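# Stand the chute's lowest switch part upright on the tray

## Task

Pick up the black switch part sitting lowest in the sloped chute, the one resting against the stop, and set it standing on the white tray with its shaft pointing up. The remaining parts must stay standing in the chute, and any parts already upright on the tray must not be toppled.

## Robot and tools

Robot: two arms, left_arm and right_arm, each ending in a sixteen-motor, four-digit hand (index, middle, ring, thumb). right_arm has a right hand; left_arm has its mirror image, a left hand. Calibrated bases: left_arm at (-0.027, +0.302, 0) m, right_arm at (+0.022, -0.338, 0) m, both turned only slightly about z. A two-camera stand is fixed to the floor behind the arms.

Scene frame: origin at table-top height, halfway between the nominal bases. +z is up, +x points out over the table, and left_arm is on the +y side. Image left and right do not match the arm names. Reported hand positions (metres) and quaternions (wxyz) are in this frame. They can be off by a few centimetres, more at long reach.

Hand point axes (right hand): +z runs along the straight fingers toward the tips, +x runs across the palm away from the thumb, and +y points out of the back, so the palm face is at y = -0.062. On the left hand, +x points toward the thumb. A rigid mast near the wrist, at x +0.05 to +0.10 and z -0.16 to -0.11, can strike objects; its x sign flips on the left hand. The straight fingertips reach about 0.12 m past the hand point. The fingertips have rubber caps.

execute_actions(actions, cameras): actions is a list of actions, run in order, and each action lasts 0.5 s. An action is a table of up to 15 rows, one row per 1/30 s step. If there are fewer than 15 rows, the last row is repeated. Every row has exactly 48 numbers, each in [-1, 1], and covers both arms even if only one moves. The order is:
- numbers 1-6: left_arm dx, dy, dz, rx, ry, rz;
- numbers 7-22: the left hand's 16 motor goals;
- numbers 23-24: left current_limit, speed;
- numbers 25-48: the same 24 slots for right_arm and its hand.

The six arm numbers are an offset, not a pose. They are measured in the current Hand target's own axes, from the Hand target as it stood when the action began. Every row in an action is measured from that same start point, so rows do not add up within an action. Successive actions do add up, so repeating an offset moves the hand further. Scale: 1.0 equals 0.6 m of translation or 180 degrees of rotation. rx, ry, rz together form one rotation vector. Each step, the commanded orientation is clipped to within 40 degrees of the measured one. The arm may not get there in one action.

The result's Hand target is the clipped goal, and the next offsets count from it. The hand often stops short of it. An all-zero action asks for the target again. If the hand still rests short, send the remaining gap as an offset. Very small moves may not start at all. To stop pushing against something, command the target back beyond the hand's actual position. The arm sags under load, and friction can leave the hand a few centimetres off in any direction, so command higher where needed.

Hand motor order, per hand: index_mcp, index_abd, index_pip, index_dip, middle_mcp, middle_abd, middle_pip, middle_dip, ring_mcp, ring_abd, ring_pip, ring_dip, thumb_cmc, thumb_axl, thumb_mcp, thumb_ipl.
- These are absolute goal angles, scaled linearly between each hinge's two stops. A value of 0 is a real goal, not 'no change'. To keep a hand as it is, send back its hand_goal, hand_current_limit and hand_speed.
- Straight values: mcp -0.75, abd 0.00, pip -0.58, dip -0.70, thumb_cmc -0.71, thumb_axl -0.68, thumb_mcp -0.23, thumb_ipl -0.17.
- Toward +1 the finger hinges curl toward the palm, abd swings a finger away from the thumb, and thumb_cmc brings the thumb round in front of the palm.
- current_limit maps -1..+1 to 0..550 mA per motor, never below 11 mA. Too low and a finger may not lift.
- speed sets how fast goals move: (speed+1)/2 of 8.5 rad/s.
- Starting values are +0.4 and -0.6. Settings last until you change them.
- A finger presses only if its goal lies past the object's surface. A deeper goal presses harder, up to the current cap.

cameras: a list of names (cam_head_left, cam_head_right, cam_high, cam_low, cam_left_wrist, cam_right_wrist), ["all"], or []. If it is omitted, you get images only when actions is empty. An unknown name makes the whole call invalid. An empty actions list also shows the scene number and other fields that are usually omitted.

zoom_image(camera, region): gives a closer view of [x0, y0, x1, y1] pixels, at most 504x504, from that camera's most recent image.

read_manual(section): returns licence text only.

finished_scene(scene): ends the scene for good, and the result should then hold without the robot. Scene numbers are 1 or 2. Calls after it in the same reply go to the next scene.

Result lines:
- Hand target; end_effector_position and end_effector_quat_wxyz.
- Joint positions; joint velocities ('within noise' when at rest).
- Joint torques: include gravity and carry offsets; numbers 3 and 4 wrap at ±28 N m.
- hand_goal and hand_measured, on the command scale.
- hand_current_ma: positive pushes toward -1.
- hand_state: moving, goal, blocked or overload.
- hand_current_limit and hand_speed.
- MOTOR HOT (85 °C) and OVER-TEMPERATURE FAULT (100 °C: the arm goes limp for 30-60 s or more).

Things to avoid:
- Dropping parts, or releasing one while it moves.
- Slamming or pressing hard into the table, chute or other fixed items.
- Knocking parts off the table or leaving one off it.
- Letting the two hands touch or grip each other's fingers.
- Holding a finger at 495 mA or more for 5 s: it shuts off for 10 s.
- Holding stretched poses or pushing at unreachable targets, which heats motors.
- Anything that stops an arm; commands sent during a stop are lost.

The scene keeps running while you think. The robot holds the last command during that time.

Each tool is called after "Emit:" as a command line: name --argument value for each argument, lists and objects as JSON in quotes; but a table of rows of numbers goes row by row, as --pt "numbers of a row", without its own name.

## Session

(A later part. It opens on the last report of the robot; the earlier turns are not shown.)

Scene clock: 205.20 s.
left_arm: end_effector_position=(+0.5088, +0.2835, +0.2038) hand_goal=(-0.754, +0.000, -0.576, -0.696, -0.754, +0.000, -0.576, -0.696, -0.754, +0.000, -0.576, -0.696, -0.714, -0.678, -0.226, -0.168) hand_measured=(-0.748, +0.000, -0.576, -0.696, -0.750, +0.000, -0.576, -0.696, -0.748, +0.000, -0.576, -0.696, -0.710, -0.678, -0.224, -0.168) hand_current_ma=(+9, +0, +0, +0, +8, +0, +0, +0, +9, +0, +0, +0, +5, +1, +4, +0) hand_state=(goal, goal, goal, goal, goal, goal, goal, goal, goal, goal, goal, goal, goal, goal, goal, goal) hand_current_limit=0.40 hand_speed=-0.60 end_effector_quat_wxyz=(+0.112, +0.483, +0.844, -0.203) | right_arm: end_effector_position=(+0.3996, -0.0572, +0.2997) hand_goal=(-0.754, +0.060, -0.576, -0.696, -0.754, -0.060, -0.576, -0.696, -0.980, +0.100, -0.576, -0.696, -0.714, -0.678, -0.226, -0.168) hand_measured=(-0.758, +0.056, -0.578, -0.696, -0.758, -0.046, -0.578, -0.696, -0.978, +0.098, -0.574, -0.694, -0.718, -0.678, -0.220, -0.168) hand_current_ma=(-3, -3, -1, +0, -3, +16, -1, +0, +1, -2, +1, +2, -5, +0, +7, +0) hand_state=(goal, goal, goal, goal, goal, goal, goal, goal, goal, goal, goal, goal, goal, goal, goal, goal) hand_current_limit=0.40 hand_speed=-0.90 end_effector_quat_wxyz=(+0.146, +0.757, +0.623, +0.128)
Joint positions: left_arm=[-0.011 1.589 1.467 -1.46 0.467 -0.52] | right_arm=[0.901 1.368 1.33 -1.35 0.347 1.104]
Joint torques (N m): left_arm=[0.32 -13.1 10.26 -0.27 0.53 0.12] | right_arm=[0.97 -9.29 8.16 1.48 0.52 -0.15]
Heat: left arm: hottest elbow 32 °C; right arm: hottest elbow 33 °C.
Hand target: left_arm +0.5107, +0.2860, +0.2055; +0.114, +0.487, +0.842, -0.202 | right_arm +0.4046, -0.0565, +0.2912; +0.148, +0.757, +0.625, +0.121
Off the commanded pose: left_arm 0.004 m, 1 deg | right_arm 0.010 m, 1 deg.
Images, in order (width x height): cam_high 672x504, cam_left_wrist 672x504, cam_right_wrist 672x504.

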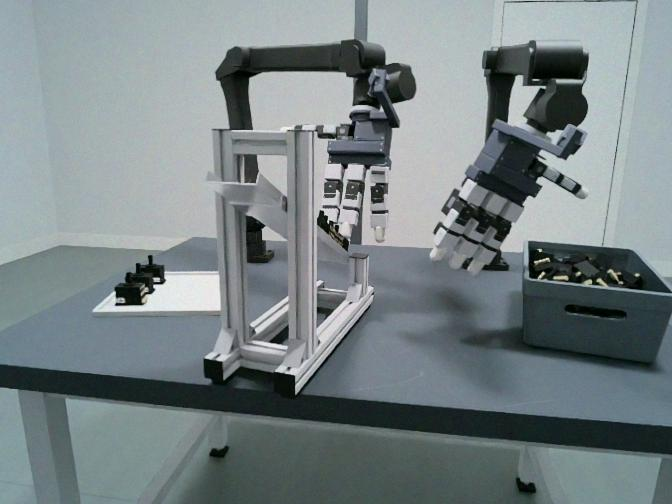

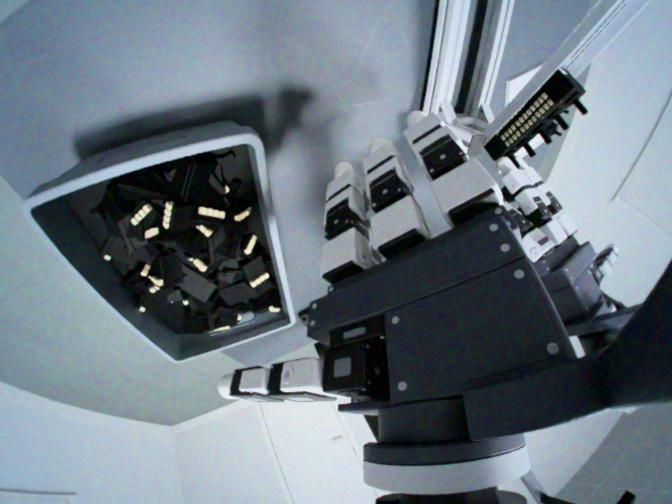

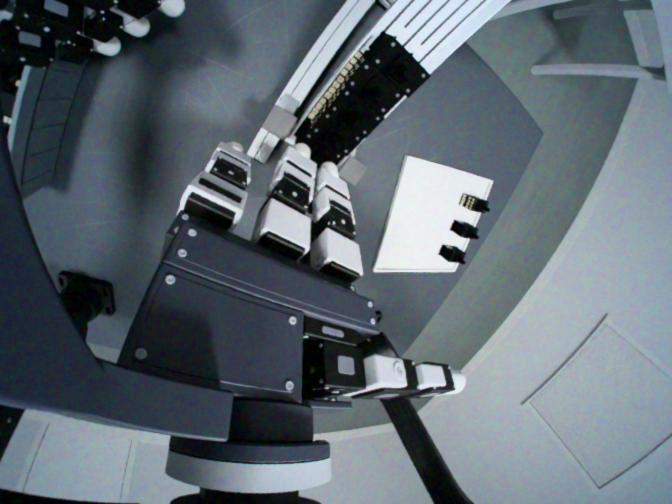

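Emit:
execute_actions --actions '[[[0,0,0,0,0,0,-0.754,0,-0.576,-0.696,-0.754,0,-0.576,-0.696,-0.754,0,-0.576,-0.696,-0.714,-0.678,-0.226,-0.168,0.4,-0.6,0,0,0,0,0,0,-0.754,0.14,-0.576,-0.696,-0.754,-0.14,-0.576,-0.696,-0.98,0.1,-0.576,-0.696,-0.714,-0.678,-0.226,-0.168,0.4,-0.9]]]' --cameras '["cam_left_wrist","cam_right_wrist","cam_high"]'

Emit:
zoom_image --camera "cam_right_wrist" --region '[270, 90, 370, 180]'

Emit:
zoom_image --camera "cam_left_wrist" --region '[470, 120, 570, 210]'

Scene clock: 208.27 s.
left_arm: end_effector_position=(+0.5088, +0.2835, +0.2038) hand_goal=(-0.754, +0.000, -0.576, -0.696, -0.754, +0.000, -0.576, -0.696, -0.754, +0.000, -0.576, -0.696, -0.714, -0.678, -0.226, -0.168) hand_measured=(-0.748, +0.000, -0.576, -0.696, -0.750, +0.000, -0.576, -0.696, -0.748, +0.000, -0.576, -0.696, -0.710, -0.678, -0.224, -0.168) hand_current_ma=(+9, +0, +0, +0, +8, +0, +0, +0, +9, +0, +0, +0, +5, +1, +4, +0) hand_state=(goal, goal, goal, goal, goal, goal, goal, goal, goal, goal, goal, goal, goal, goal, goal, goal) hand_current_limit=0.40 hand_speed=-0.60 end_effector_quat_wxyz=(+0.112, +0.483, +0.844, -0.203) | right_arm: end_effector_position=(+0.3996, -0.0572, +0.2997) hand_goal=(-0.754, +0.140, -0.576, -0.696, -0.754, -0.140, -0.576, -0.696, -0.980, +0.100, -0.576, -0.696, -0.714, -0.678, -0.226, -0.168) hand_measured=(-0.756, +0.066, -0.578, -0.696, -0.756, -0.066, -0.578, -0.696, -0.978, +0.098, -0.574, -0.694, -0.718, -0.678, -0.220, -0.168) hand_current_ma=(-3, -169, -1, +0, -2, +171, -1, +0, +1, -2, +1, +2, -5, +0, +7, +0) hand_state=(goal, blocked, goal, goal, goal, blocked, goal, goal, goal, goal, goal, goal, goal, goal, goal, goal) hand_current_limit=0.40 hand_speed=-0.90 end_effector_quat_wxyz=(+0.146, +0.757, +0.623, +0.128)
Joint positions: left_arm=[-0.011 1.589 1.467 -1.46 0.467 -0.52] | right_arm=[0.901 1.368 1.33 -1.35 0.347 1.104]
Joint torques (N m): left_arm=[0.38 -13.1 10.24 -0.25 0.53 0.11] | right_arm=[0.91 -9.41 8.1 1.46 0.53 -0.15]
Heat: left arm: hottest elbow 32 °C; right arm: hottest elbow 33 °C.
Hand target: left_arm +0.5107, +0.2860, +0.2055; +0.114, +0.487, +0.842, -0.202 | right_arm +0.4046, -0.0565, +0.2912; +0.148, +0.757, +0.625, +0.121
Off the commanded pose: left_arm 0.004 m, 1 deg | right_arm 0.010 m, 1 deg.
Images, in order (width x height): cam_high 672x504, cam_left_wrist 672x504, cam_right_wrist 672x504.

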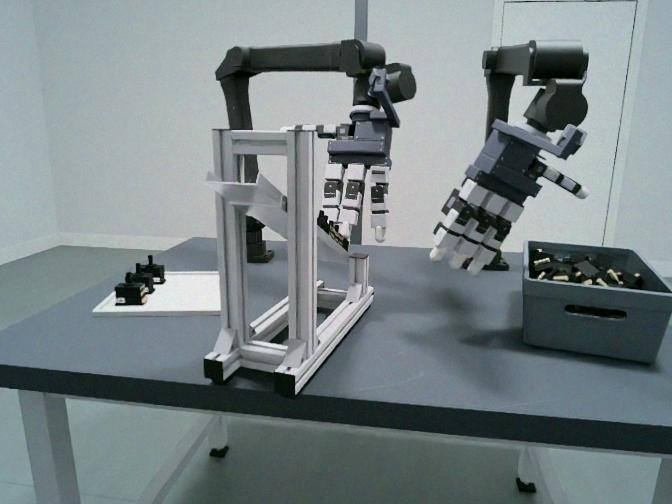

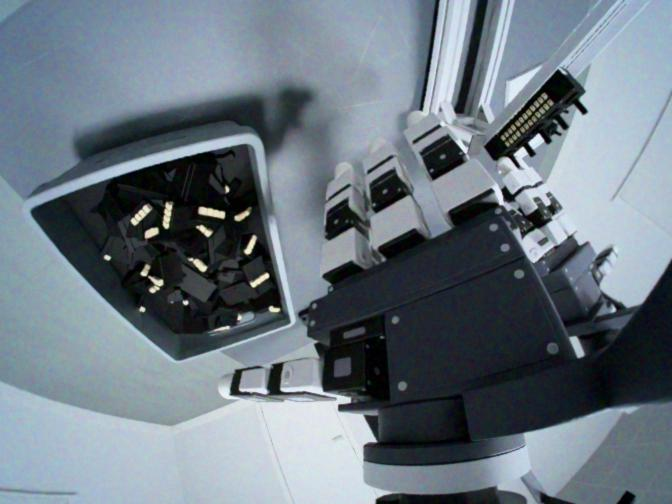

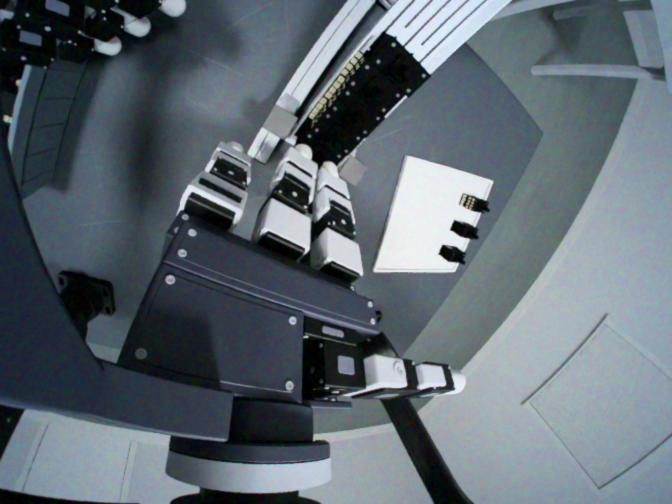

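Scaled by 5.040 from the camera's 672x504 image, which has a finer 960x720 frame.

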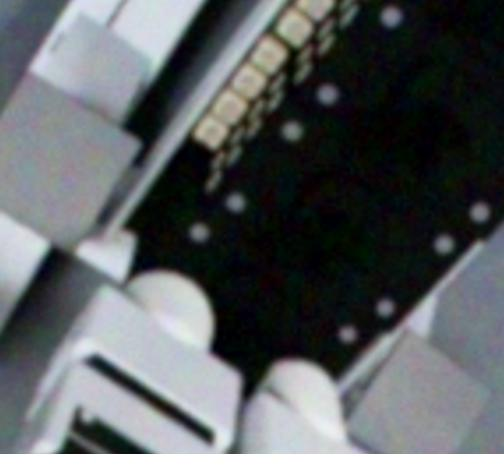

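Scaled by 5.040 from the camera's 672x504 image, which has a finer 960x720 frame.

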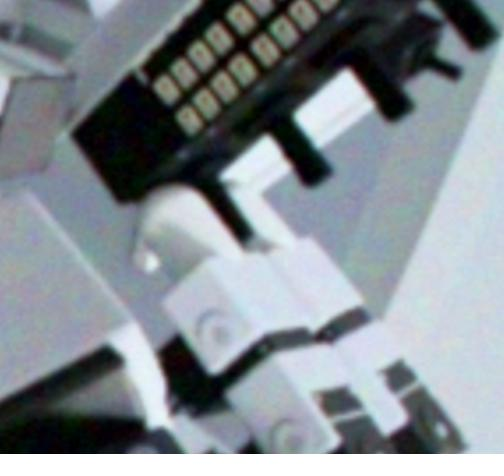

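Emit:
execute_actions --actions '[[[0,0,0,0,0,0,-0.754,0,-0.576,-0.696,-0.754,0,-0.576,-0.696,-0.754,0,-0.576,-0.696,-0.714,-0.678,-0.226,-0.168,0.4,-0.6,0,0,0,0,0,0,-0.754,0.2,-0.576,-0.696,-0.754,-0.2,-0.576,-0.696,-0.98,0.1,-0.576,-0.696,-0.714,-0.678,-0.226,-0.168,0.4,-0.9]],[[0,0,0,0,0,0,-0.754,0,-0.576,-0.696,-0.754,0,-0.576,-0.696,-0.754,0,-0.576,-0.696,-0.714,-0.678,-0.226,-0.168,0.4,-0.6,0,0,-0.012,0,0,0,-0.754,0.2,-0.576,-0.696,-0.754,-0.2,-0.576,-0.696,-0.98,0.1,-0.576,-0.696,-0.714,-0.678,-0.226,-0.168,0.4,-0.9]],[[0,0,0,0,0,0,-0.754,0,-0.576,-0.696,-0.754,0,-0.576,-0.696,-0.754,0,-0.576,-0.696,-0.714,-0.678,-0.226,-0.168,0.4,-0.6,0,0,-0.012,0,0,0,-0.754,0.2,-0.576,-0.696,-0.754,-0.2,-0.576,-0.696,-0.98,0.1,-0.576,-0.696,-0.714,-0.678,-0.226,-0.168,0.4,-0.9]]]' --cameras '["cam_left_wrist","cam_right_wrist","cam_high"]'

Emit:
zoom_image --camera "cam_right_wrist" --region '[270, 90, 370, 180]'

Emit:
zoom_image --camera "cam_left_wrist" --region '[470, 120, 570, 210]'

Scene clock: 217.37 s.
left_arm: end_effector_position=(+0.5088, +0.2835, +0.2038) hand_goal=(-0.754, +0.000, -0.576, -0.696, -0.754, +0.000, -0.576, -0.696, -0.754, +0.000, -0.576, -0.696, -0.714, -0.678, -0.226, -0.168) hand_measured=(-0.748, +0.000, -0.576, -0.696, -0.750, +0.000, -0.576, -0.696, -0.748, +0.000, -0.576, -0.696, -0.710, -0.678, -0.224, -0.168) hand_current_ma=(+9, +0, +0, +0, +8, +0, +0, +0, +9, +0, +0, +0, +5, +1, +4, +0) hand_state=(goal, goal, goal, goal, goal, goal, goal, goal, goal, goal, goal, goal, goal, goal, goal, goal) hand_current_limit=0.40 hand_speed=-0.60 end_effector_quat_wxyz=(+0.112, +0.483, +0.844, -0.203) | right_arm: end_effector_position=(+0.3979, -0.0594, +0.2994) hand_goal=(-0.754, +0.200, -0.576, -0.696, -0.754, -0.200, -0.576, -0.696, -0.980, +0.100, -0.576, -0.696, -0.714, -0.678, -0.226, -0.168) hand_measured=(-0.754, +0.110, -0.576, -0.696, -0.752, -0.080, -0.574, -0.696, -0.978, +0.098, -0.574, -0.694, -0.718, -0.678, -0.220, -0.168) hand_current_ma=(+0, -228, +0, +0, +1, +334, +1, +0, +1, -2, +1, +2, -5, +0, +7, +0) hand_state=(goal, blocked, goal, goal, goal, blocked, goal, goal, goal, goal, goal, goal, goal, goal, goal, goal) hand_current_limit=0.40 hand_speed=-0.90 end_effector_quat_wxyz=(+0.148, +0.757, +0.625, +0.122)
Joint positions: left_arm=[-0.011 1.589 1.467 -1.46 0.467 -0.52] | right_arm=[0.901 1.368 1.331 -1.365 0.348 1.104]
Joint torques (N m): left_arm=[0.44 -13.16 10.24 -0.25 0.52 0.12] | right_arm=[1.73 -9.99 10.25 0.47 0.58 -0.04]
Heat: left arm: hottest elbow 32 °C; right arm: hottest elbow 32 °C.
Hand target: left_arm +0.5107, +0.2860, +0.2055; +0.114, +0.487, +0.842, -0.202 | right_arm +0.3993, -0.0554, +0.3045; +0.148, +0.757, +0.625, +0.121
Off the commanded pose: left_arm 0.004 m, 1 deg | right_arm 0.007 m, 0 deg.
Images, in order (width x height): cam_high 672x504, cam_left_wrist 672x504, cam_right_wrist 672x504.

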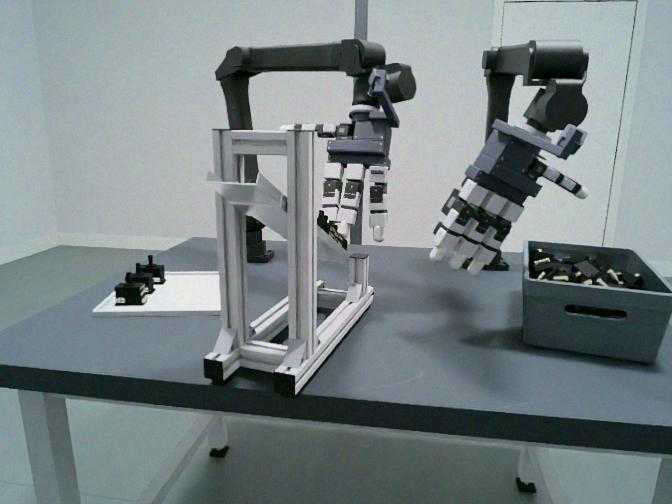

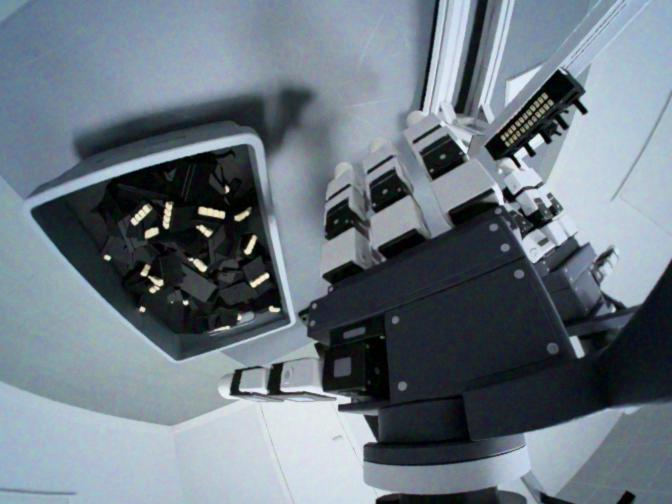

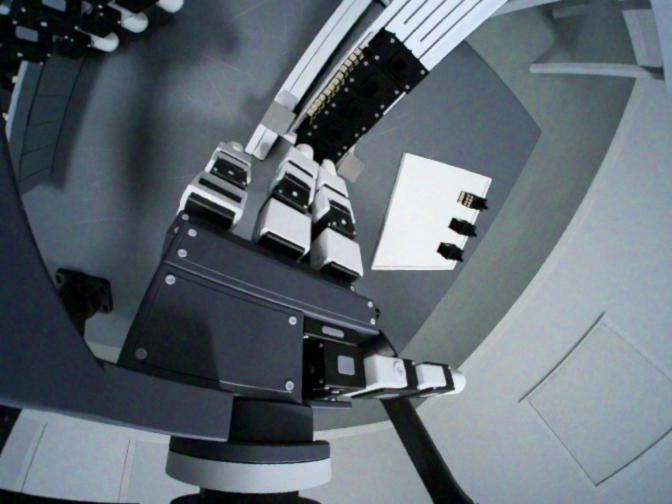

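Scaled by 5.040 from the camera's 672x504 image, which has a finer 960x720 frame.

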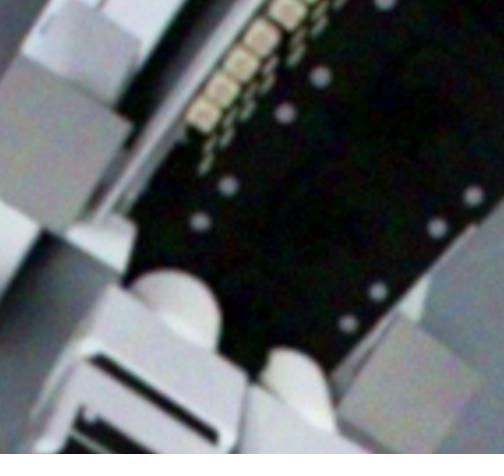

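Scaled by 5.040 from the camera's 672x504 image, which has a finer 960x720 frame.

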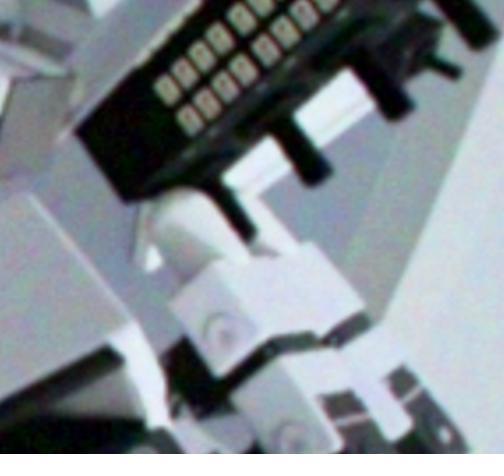

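Emit:
execute_actions --actions '[[[0,0,0,0,0,0,-0.754,0,-0.576,-0.696,-0.754,0,-0.576,-0.696,-0.754,0,-0.576,-0.696,-0.714,-0.678,-0.226,-0.168,0.4,-0.6,0,0,-0.012,0,0,0,-0.754,0.2,-0.576,-0.696,-0.754,-0.2,-0.576,-0.696,-0.98,0.1,-0.576,-0.696,-0.714,-0.678,-0.226,-0.168,0.4,-0.9]],[[0,0,0,0,0,0,-0.754,0,-0.576,-0.696,-0.754,0,-0.576,-0.696,-0.754,0,-0.576,-0.696,-0.714,-0.678,-0.226,-0.168,0.4,-0.6,0,0,-0.012,0,0,0,-0.754,0.2,-0.576,-0.696,-0.754,-0.2,-0.576,-0.696,-0.98,0.1,-0.576,-0.696,-0.714,-0.678,-0.226,-0.168,0.4,-0.9]]]' --cameras '["cam_left_wrist","cam_right_wrist","cam_high"]'

Emit:
zoom_image --camera "cam_right_wrist" --region '[270, 90, 370, 180]'

Emit:
zoom_image --camera "cam_left_wrist" --region '[470, 120, 570, 210]'

Scene clock: 222.83 s.
left_arm: end_effector_position=(+0.5088, +0.2835, +0.2038) hand_goal=(-0.754, +0.000, -0.576, -0.696, -0.754, +0.000, -0.576, -0.696, -0.754, +0.000, -0.576, -0.696, -0.714, -0.678, -0.226, -0.168) hand_measured=(-0.748, +0.000, -0.576, -0.696, -0.750, +0.000, -0.576, -0.696, -0.748, +0.000, -0.576, -0.696, -0.710, -0.678, -0.224, -0.168) hand_current_ma=(+9, +0, +0, +0, +8, +0, +0, +0, +9, +0, +0, +0, +5, +1, +4, +0) hand_state=(goal, goal, goal, goal, goal, goal, goal, goal, goal, goal, goal, goal, goal, goal, goal, goal) hand_current_limit=0.40 hand_speed=-0.60 end_effector_quat_wxyz=(+0.112, +0.483, +0.844, -0.203) | right_arm: end_effector_position=(+0.3921, -0.0630, +0.3024) hand_goal=(-0.754, +0.200, -0.576, -0.696, -0.754, -0.200, -0.576, -0.696, -0.980, +0.100, -0.576, -0.696, -0.714, -0.678, -0.226, -0.168) hand_measured=(-0.756, +0.116, -0.576, -0.696, -0.754, -0.084, -0.574, -0.696, -0.978, +0.098, -0.574, -0.694, -0.718, -0.678, -0.220, -0.168) hand_current_ma=(-2, -208, +0, +0, +0, +322, +1, +0, +1, -2, +1, +2, -5, +0, +7, +0) hand_state=(goal, blocked, goal, goal, goal, blocked, goal, goal, goal, goal, goal, goal, goal, goal, goal, goal) hand_current_limit=0.40 hand_speed=-0.90 end_effector_quat_wxyz=(+0.152, +0.756, +0.627, +0.107)
Joint positions: left_arm=[-0.011 1.589 1.467 -1.46 0.467 -0.52] | right_arm=[0.908 1.368 1.343 -1.41 0.349 1.111]
Joint torques (N m): left_arm=[0.26 -13.22 10.25 -0.27 0.53 0.11] | right_arm=[2.26 -10.23 11.52 0.49 0.61 0.02]
Heat: left arm: hottest elbow 32 °C; right arm: hottest elbow 32 °C.
Hand target: left_arm +0.5107, +0.2860, +0.2055; +0.114, +0.487, +0.842, -0.202 | right_arm +0.3941, -0.0545, +0.3179; +0.148, +0.757, +0.624, +0.121
Off the commanded pose: left_arm 0.004 m, 1 deg | right_arm 0.018 m, 2 deg.
Images, in order (width x height): cam_high 672x504, cam_left_wrist 672x504, cam_right_wrist 672x504.

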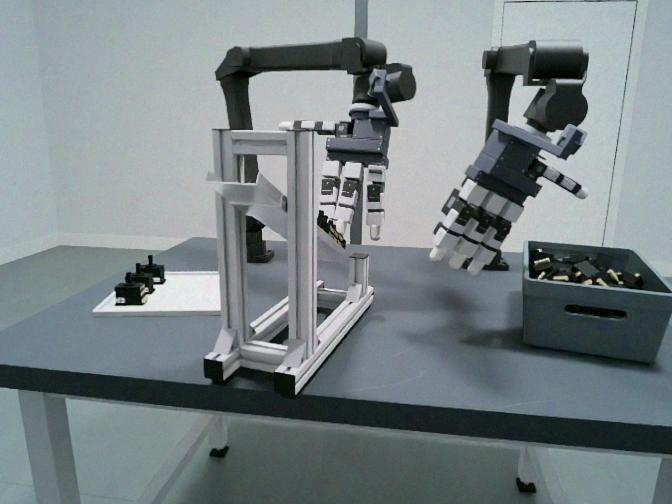

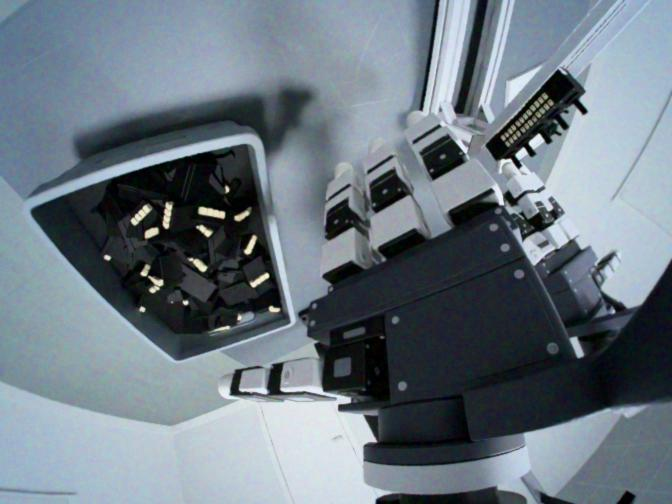

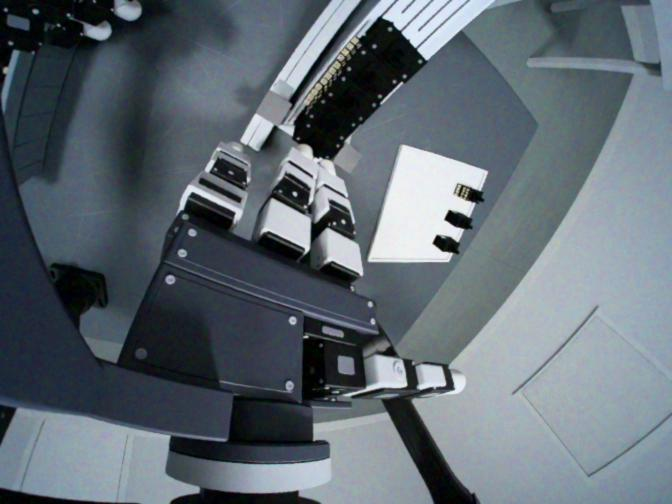

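Scaled by 5.040 from the camera's 672x504 image, which has a finer 960x720 frame.

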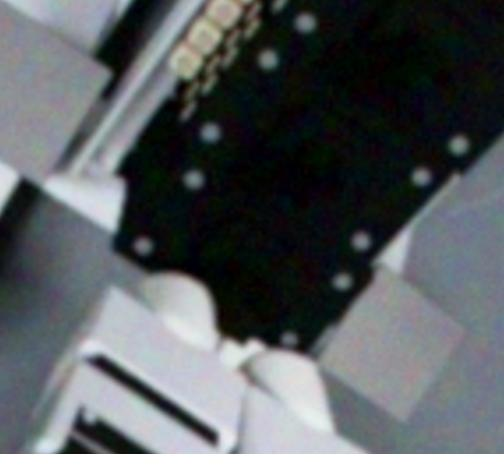

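Scaled by 5.040 from the camera's 672x504 image, which has a finer 960x720 frame.

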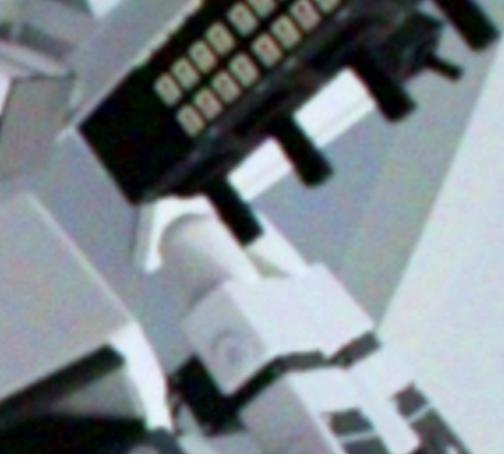

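Emit:
execute_actions --actions '[[[0,0,0,0,0,0,-0.754,0,-0.576,-0.696,-0.754,0,-0.576,-0.696,-0.754,0,-0.576,-0.696,-0.714,-0.678,-0.226,-0.168,0.4,-0.6,0,0,-0.012,0,0,0,-0.754,0.2,-0.576,-0.696,-0.754,-0.2,-0.576,-0.696,-0.98,0.1,-0.576,-0.696,-0.714,-0.678,-0.226,-0.168,0.4,-0.9]]]' --cameras '["cam_left_wrist","cam_right_wrist","cam_high"]'

Emit:
zoom_image --camera "cam_right_wrist" --region '[270, 90, 370, 180]'

Emit:
zoom_image --camera "cam_left_wrist" --region '[470, 120, 570, 210]'

Scene clock: 228.87 s.
left_arm: end_effector_position=(+0.5088, +0.2835, +0.2038) hand_goal=(-0.754, +0.000, -0.576, -0.696, -0.754, +0.000, -0.576, -0.696, -0.754, +0.000, -0.576, -0.696, -0.714, -0.678, -0.226, -0.168) hand_measured=(-0.748, +0.000, -0.576, -0.696, -0.750, +0.000, -0.576, -0.696, -0.748, +0.000, -0.576, -0.696, -0.710, -0.678, -0.224, -0.168) hand_current_ma=(+9, +0, +0, +0, +8, +0, +0, +0, +9, +0, +0, +0, +5, +1, +4, +0) hand_state=(goal, goal, goal, goal, goal, goal, goal, goal, goal, goal, goal, goal, goal, goal, goal, goal) hand_current_limit=0.40 hand_speed=-0.60 end_effector_quat_wxyz=(+0.112, +0.483, +0.844, -0.203) | right_arm: end_effector_position=(+0.3897, -0.0622, +0.3080) hand_goal=(-0.754, +0.200, -0.576, -0.696, -0.754, -0.200, -0.576, -0.696, -0.980, +0.100, -0.576, -0.696, -0.714, -0.678, -0.226, -0.168) hand_measured=(-0.758, +0.116, -0.576, -0.696, -0.756, -0.084, -0.576, -0.696, -0.978, +0.098, -0.574, -0.694, -0.718, -0.678, -0.220, -0.168) hand_current_ma=(-5, -208, +0, +0, -2, +322, +0, +0, +1, -2, +1, +2, -5, +0, +7, +0) hand_state=(goal, blocked, goal, goal, goal, blocked, goal, goal, goal, goal, goal, goal, goal, goal, goal, goal) hand_current_limit=0.40 hand_speed=-0.90 end_effector_quat_wxyz=(+0.152, +0.756, +0.628, +0.106)
Joint positions: left_arm=[-0.011 1.589 1.467 -1.46 0.467 -0.52] | right_arm=[0.914 1.368 1.358 -1.43 0.349 1.117]
Joint torques (N m): left_arm=[0.32 -12.92 10.24 -0.28 0.53 0.12] | right_arm=[2.2 -10.4 11.58 0.54 0.64 0.03]
Heat: left arm: hottest elbow 32 °C; right arm: hottest elbow 32 °C.
Hand target: left_arm +0.5107, +0.2860, +0.2055; +0.114, +0.487, +0.842, -0.202 | right_arm +0.3914, -0.0539, +0.3246; +0.148, +0.757, +0.625, +0.121
Off the commanded pose: left_arm 0.004 m, 1 deg | right_arm 0.019 m, 2 deg.
Images, in order (width x height): cam_high 672x504, cam_left_wrist 672x504, cam_right_wrist 672x504.

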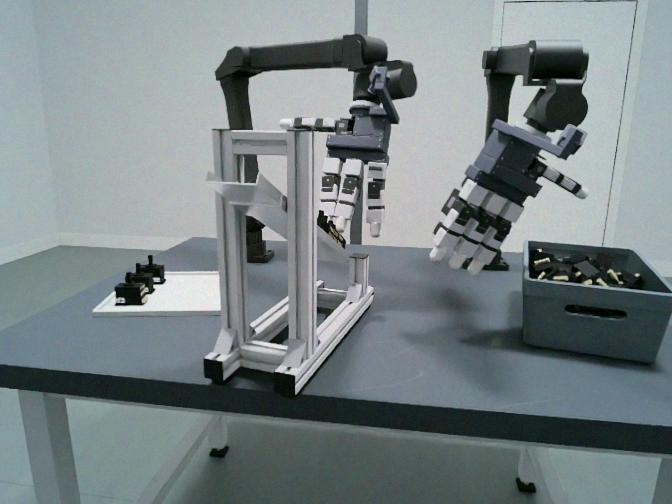

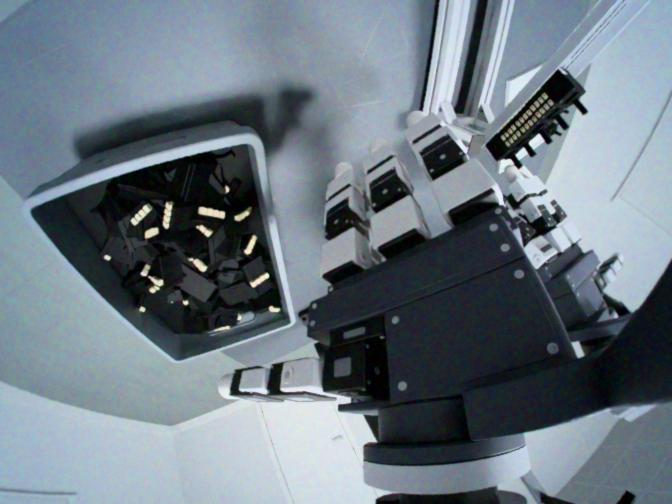

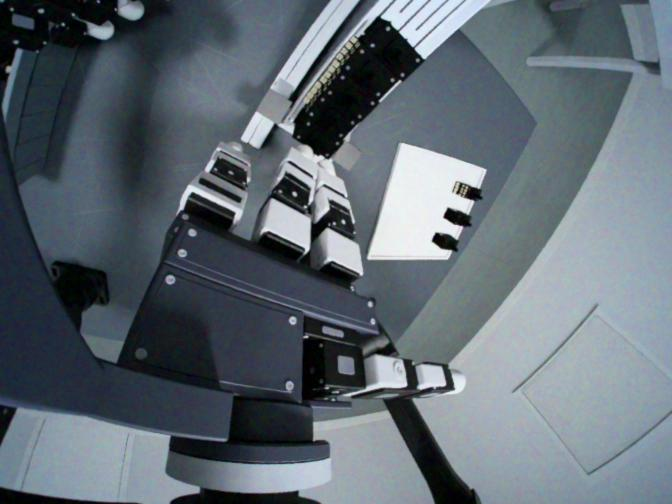

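Scaled by 5.040 from the camera's 672x504 image, which has a finer 960x720 frame.

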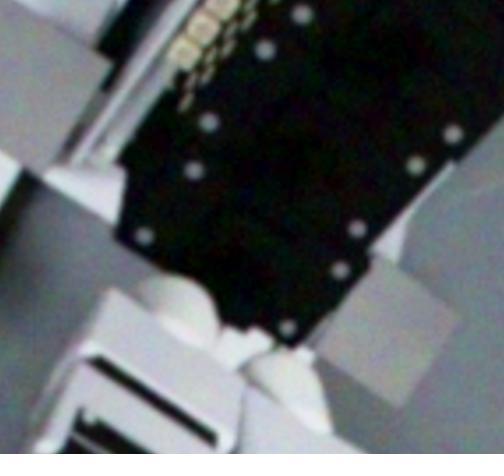

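Scaled by 5.040 from the camera's 672x504 image, which has a finer 960x720 frame.

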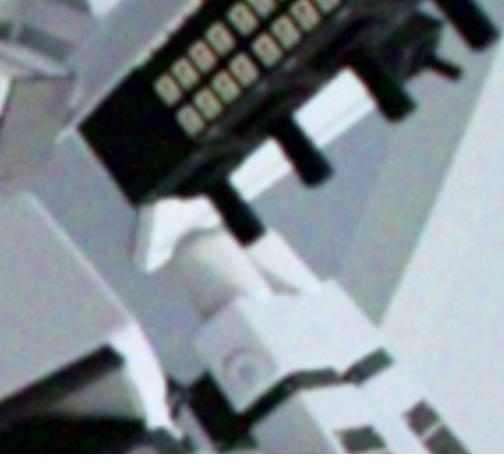

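Emit:
execute_actions --actions '[[[0,0,0,0,0,0,-0.754,0,-0.576,-0.696,-0.754,0,-0.576,-0.696,-0.754,0,-0.576,-0.696,-0.714,-0.678,-0.226,-0.168,0.4,-0.6,0,0,0,0,0,0,-0.754,0.0,-0.576,-0.696,-0.754,0,-0.576,-0.696,-0.98,0.1,-0.576,-0.696,-0.714,-0.678,-0.226,-0.168,0.4,-0.9]],[[0,0,0,0,0,0,-0.754,0,-0.576,-0.696,-0.754,0,-0.576,-0.696,-0.754,0,-0.576,-0.696,-0.714,-0.678,-0.226,-0.168,0.4,-0.6,0,0,0.0275,0,0,0,-0.754,0.0,-0.576,-0.696,-0.754,0,-0.576,-0.696,-0.98,0.1,-0.576,-0.696,-0.714,-0.678,-0.226,-0.168,0.4,-0.9]],[[0,0,0,0,0,0,-0.754,0,-0.576,-0.696,-0.754,0,-0.576,-0.696,-0.754,0,-0.576,-0.696,-0.714,-0.678,-0.226,-0.168,0.4,-0.6,0,0,0.0275,0,0,0,-0.754,0.0,-0.576,-0.696,-0.754,0,-0.576,-0.696,-0.98,0.1,-0.576,-0.696,-0.714,-0.678,-0.226,-0.168,0.4,-0.9]]]' --cameras '["cam_left_wrist","cam_right_wrist","cam_high"]'

Emit:
zoom_image --camera "cam_right_wrist" --region '[270, 90, 370, 180]'

Emit:
zoom_image --camera "cam_left_wrist" --region '[470, 120, 570, 210]'

Scene clock: 240.23 s.
left_arm: end_effector_position=(+0.5088, +0.2835, +0.2038) hand_goal=(-0.754, +0.000, -0.576, -0.696, -0.754, +0.000, -0.576, -0.696, -0.754, +0.000, -0.576, -0.696, -0.714, -0.678, -0.226, -0.168) hand_measured=(-0.748, +0.000, -0.576, -0.696, -0.750, +0.000, -0.576, -0.696, -0.748, +0.000, -0.576, -0.696, -0.710, -0.678, -0.224, -0.168) hand_current_ma=(+9, +0, +0, +0, +8, +0, +0, +0, +9, +0, +0, +0, +5, +1, +4, +0) hand_state=(goal, goal, goal, goal, goal, goal, goal, goal, goal, goal, goal, goal, goal, goal, goal, goal) hand_current_limit=0.40 hand_speed=-0.60 end_effector_quat_wxyz=(+0.112, +0.483, +0.844, -0.203) | right_arm: end_effector_position=(+0.3981, -0.0578, +0.3002) hand_goal=(-0.754, +0.000, -0.576, -0.696, -0.754, +0.000, -0.576, -0.696, -0.980, +0.100, -0.576, -0.696, -0.714, -0.678, -0.226, -0.168) hand_measured=(-0.758, +0.004, -0.576, -0.696, -0.756, -0.002, -0.576, -0.696, -0.978, +0.098, -0.574, -0.694, -0.718, -0.678, -0.220, -0.168) hand_current_ma=(-5, +2, +0, +0, -2, -2, +0, +0, +1, -2, +1, +2, -5, +0, +7, +0) hand_state=(goal, goal, goal, goal, goal, goal, goal, goal, goal, goal, goal, goal, goal, goal, goal, goal) hand_current_limit=0.40 hand_speed=-0.90 end_effector_quat_wxyz=(+0.147, +0.757, +0.624, +0.125)
Joint positions: left_arm=[-0.011 1.589 1.467 -1.46 0.467 -0.52] | right_arm=[0.903 1.368 1.333 -1.361 0.348 1.107]
Joint torques (N m): left_arm=[0.38 -13.16 10.24 -0.25 0.53 0.11] | right_arm=[0.85 -9.41 8.27 1.54 0.53 -0.17]
Heat: left arm: hottest elbow 32 °C; right arm: hottest elbow 33 °C.
Hand target: left_arm +0.5107, +0.2860, +0.2055; +0.114, +0.487, +0.842, -0.202 | right_arm +0.4035, -0.0563, +0.2939; +0.148, +0.757, +0.625, +0.121
Off the commanded pose: left_arm 0.004 m, 1 deg | right_arm 0.008 m, 0 deg.
Images, in order (width x height): cam_high 672x504, cam_left_wrist 672x504, cam_right_wrist 672x504.

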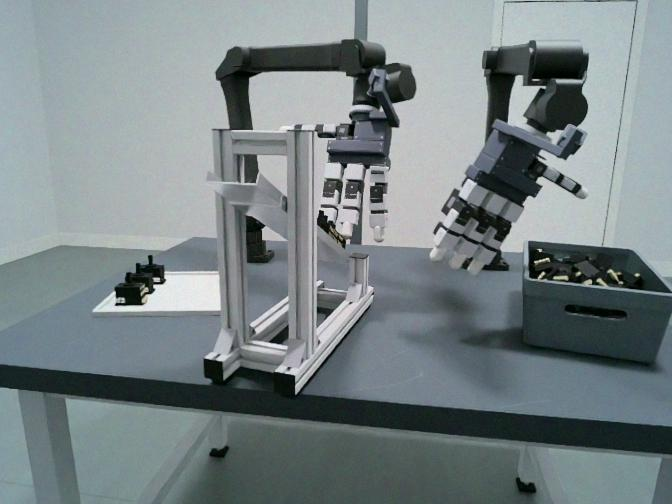

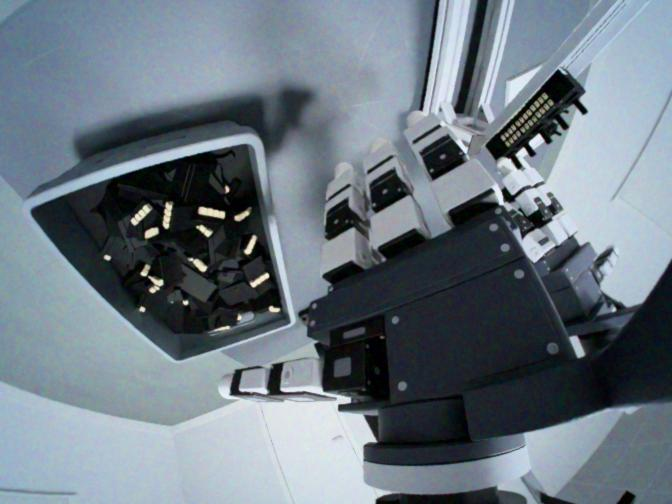

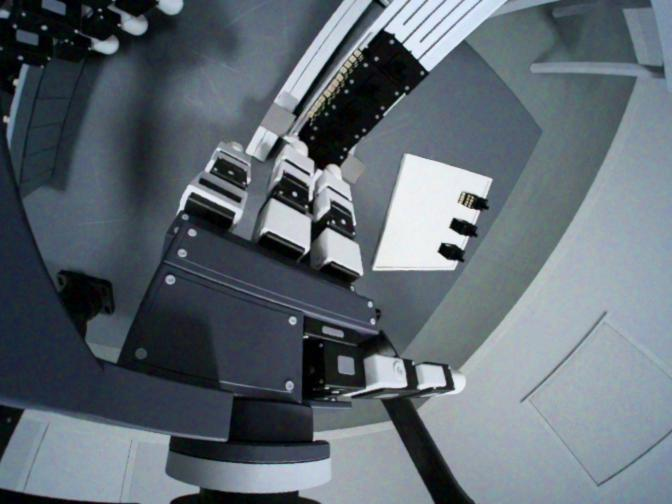

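Scaled by 5.040 from the camera's 672x504 image, which has a finer 960x720 frame.

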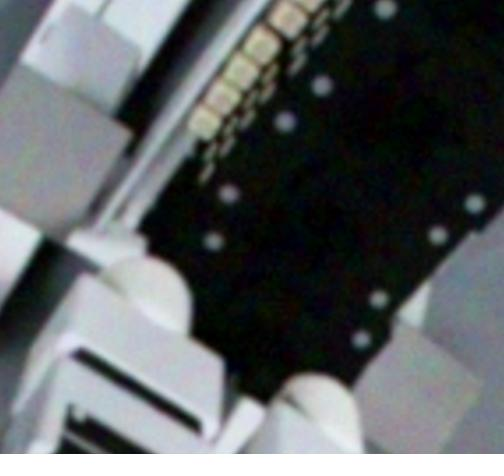

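Scaled by 5.040 from the camera's 672x504 image, which has a finer 960x720 frame.

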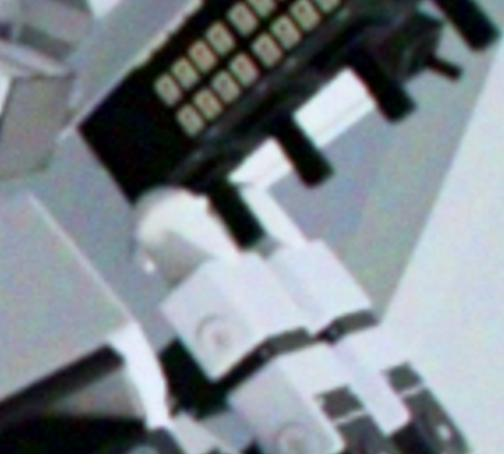

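Emit:
execute_actions --actions '[[[0,0,0,0,0,0,-0.754,0,-0.576,-0.696,-0.754,0,-0.576,-0.696,-0.754,0,-0.576,-0.696,-0.714,-0.678,-0.226,-0.168,0.4,-0.6,-0.01,0,0.003,0,0,0,-0.754,0.0,-0.576,-0.696,-0.754,0,-0.576,-0.696,-0.98,0.1,-0.576,-0.696,-0.714,-0.678,-0.226,-0.168,0.4,-0.9]],[[0,0,0,0,0,0,-0.754,0,-0.576,-0.696,-0.754,0,-0.576,-0.696,-0.754,0,-0.576,-0.696,-0.714,-0.678,-0.226,-0.168,0.4,-0.6,0,0,0,0,0,0,-0.754,0.13,-0.576,-0.696,-0.754,-0.13,-0.576,-0.696,-0.98,0.1,-0.576,-0.696,-0.714,-0.678,-0.226,-0.168,0.4,-0.9]]]' --cameras '["cam_left_wrist","cam_right_wrist","cam_low"]'

Emit:
zoom_image --camera "cam_right_wrist" --region '[270, 90, 370, 180]'

Emit:
zoom_image --camera "cam_left_wrist" --region '[470, 120, 570, 210]'

Emit:
zoom_image --camera "cam_low" --region '[340, 170, 440, 260]'

Scene clock: 247.57 s.
left_arm: end_effector_position=(+0.5088, +0.2835, +0.2038) hand_goal=(-0.754, +0.000, -0.576, -0.696, -0.754, +0.000, -0.576, -0.696, -0.754, +0.000, -0.576, -0.696, -0.714, -0.678, -0.226, -0.168) hand_measured=(-0.748, +0.000, -0.576, -0.696, -0.750, +0.000, -0.576, -0.696, -0.748, +0.000, -0.576, -0.696, -0.710, -0.678, -0.224, -0.168) hand_current_ma=(+9, +0, +0, +0, +8, +0, +0, +0, +9, +0, +0, +0, +5, +1, +4, +0) hand_state=(goal, goal, goal, goal, goal, goal, goal, goal, goal, goal, goal, goal, goal, goal, goal, goal) hand_current_limit=0.40 hand_speed=-0.60 end_effector_quat_wxyz=(+0.112, +0.483, +0.844, -0.203) | right_arm: end_effector_position=(+0.3995, -0.0589, +0.2978) hand_goal=(-0.754, +0.130, -0.576, -0.696, -0.754, -0.130, -0.576, -0.696, -0.980, +0.100, -0.576, -0.696, -0.714, -0.678, -0.226, -0.168) hand_measured=(-0.758, +0.026, -0.576, -0.696, -0.756, -0.028, -0.576, -0.696, -0.978, +0.098, -0.574, -0.694, -0.718, -0.678, -0.220, -0.168) hand_current_ma=(-5, -272, +0, +0, -2, +267, +0, +0, +1, -2, +1, +2, -5, +0, +7, +0) hand_state=(goal, blocked, goal, goal, goal, blocked, goal, goal, goal, goal, goal, goal, goal, goal, goal, goal) hand_current_limit=0.40 hand_speed=-0.90 end_effector_quat_wxyz=(+0.147, +0.756, +0.625, +0.124)
Joint positions: left_arm=[-0.011 1.589 1.467 -1.46 0.467 -0.52] | right_arm=[0.898 1.367 1.326 -1.353 0.346 1.099]
Joint torques (N m): left_arm=[0.38 -13.04 10.24 -0.25 0.53 0.12] | right_arm=[0.56 -10.58 7.56 1.54 0.52 -0.12]
Heat: left arm: hottest elbow 32 °C; right arm: hottest elbow 33 °C.
Hand target: left_arm +0.5107, +0.2860, +0.2055; +0.114, +0.487, +0.842, -0.202 | right_arm +0.4030, -0.0624, +0.2923; +0.148, +0.757, +0.625, +0.121
Off the commanded pose: left_arm 0.004 m, 1 deg | right_arm 0.007 m, 0 deg.
Images, in order (width x height): cam_low 672x504, cam_left_wrist 672x504, cam_right_wrist 672x504.

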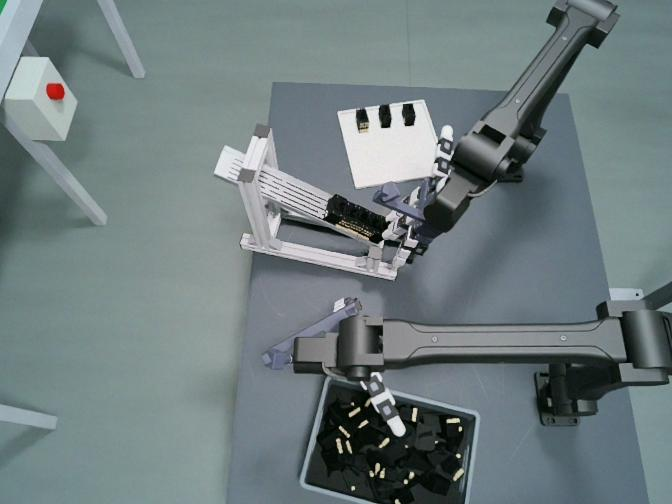

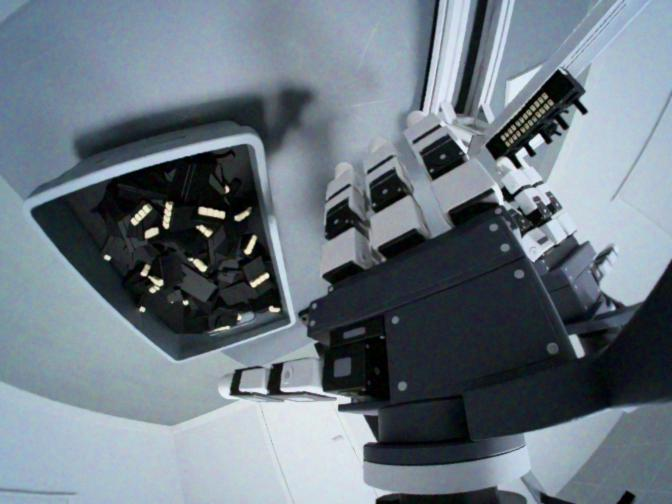

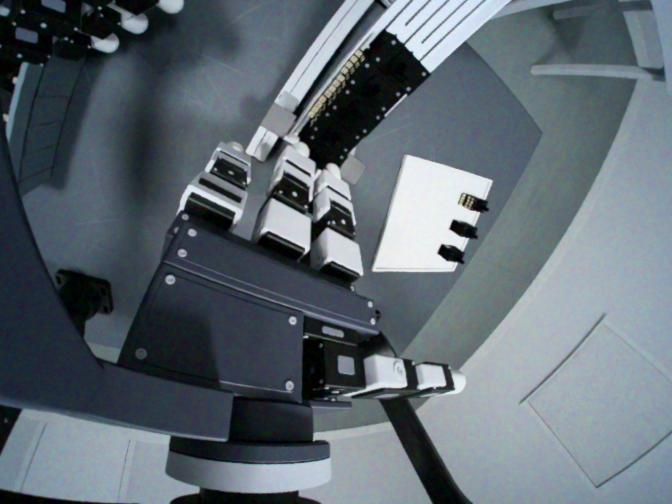

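Scaled by 5.040 from the camera's 672x504 image, which has a finer 960x720 frame.

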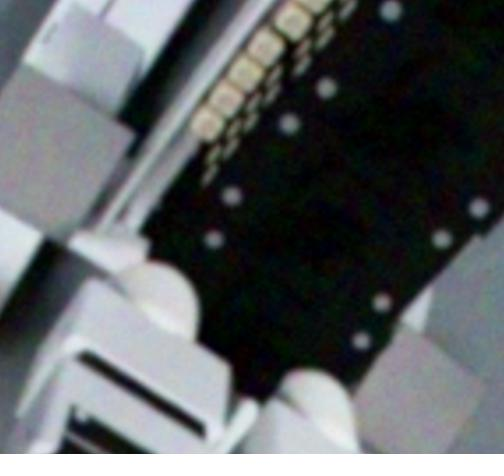

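Scaled by 5.040 from the camera's 672x504 image, which has a finer 960x720 frame.

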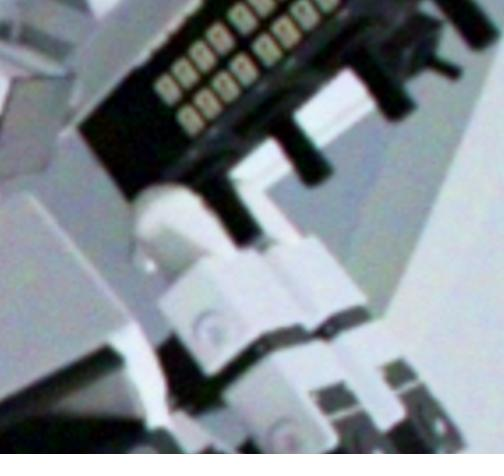

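Scaled by 5.040.

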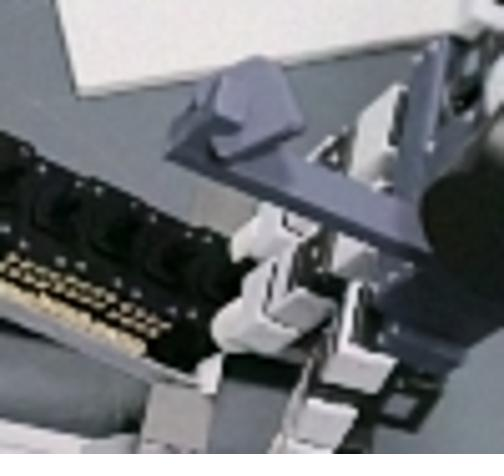

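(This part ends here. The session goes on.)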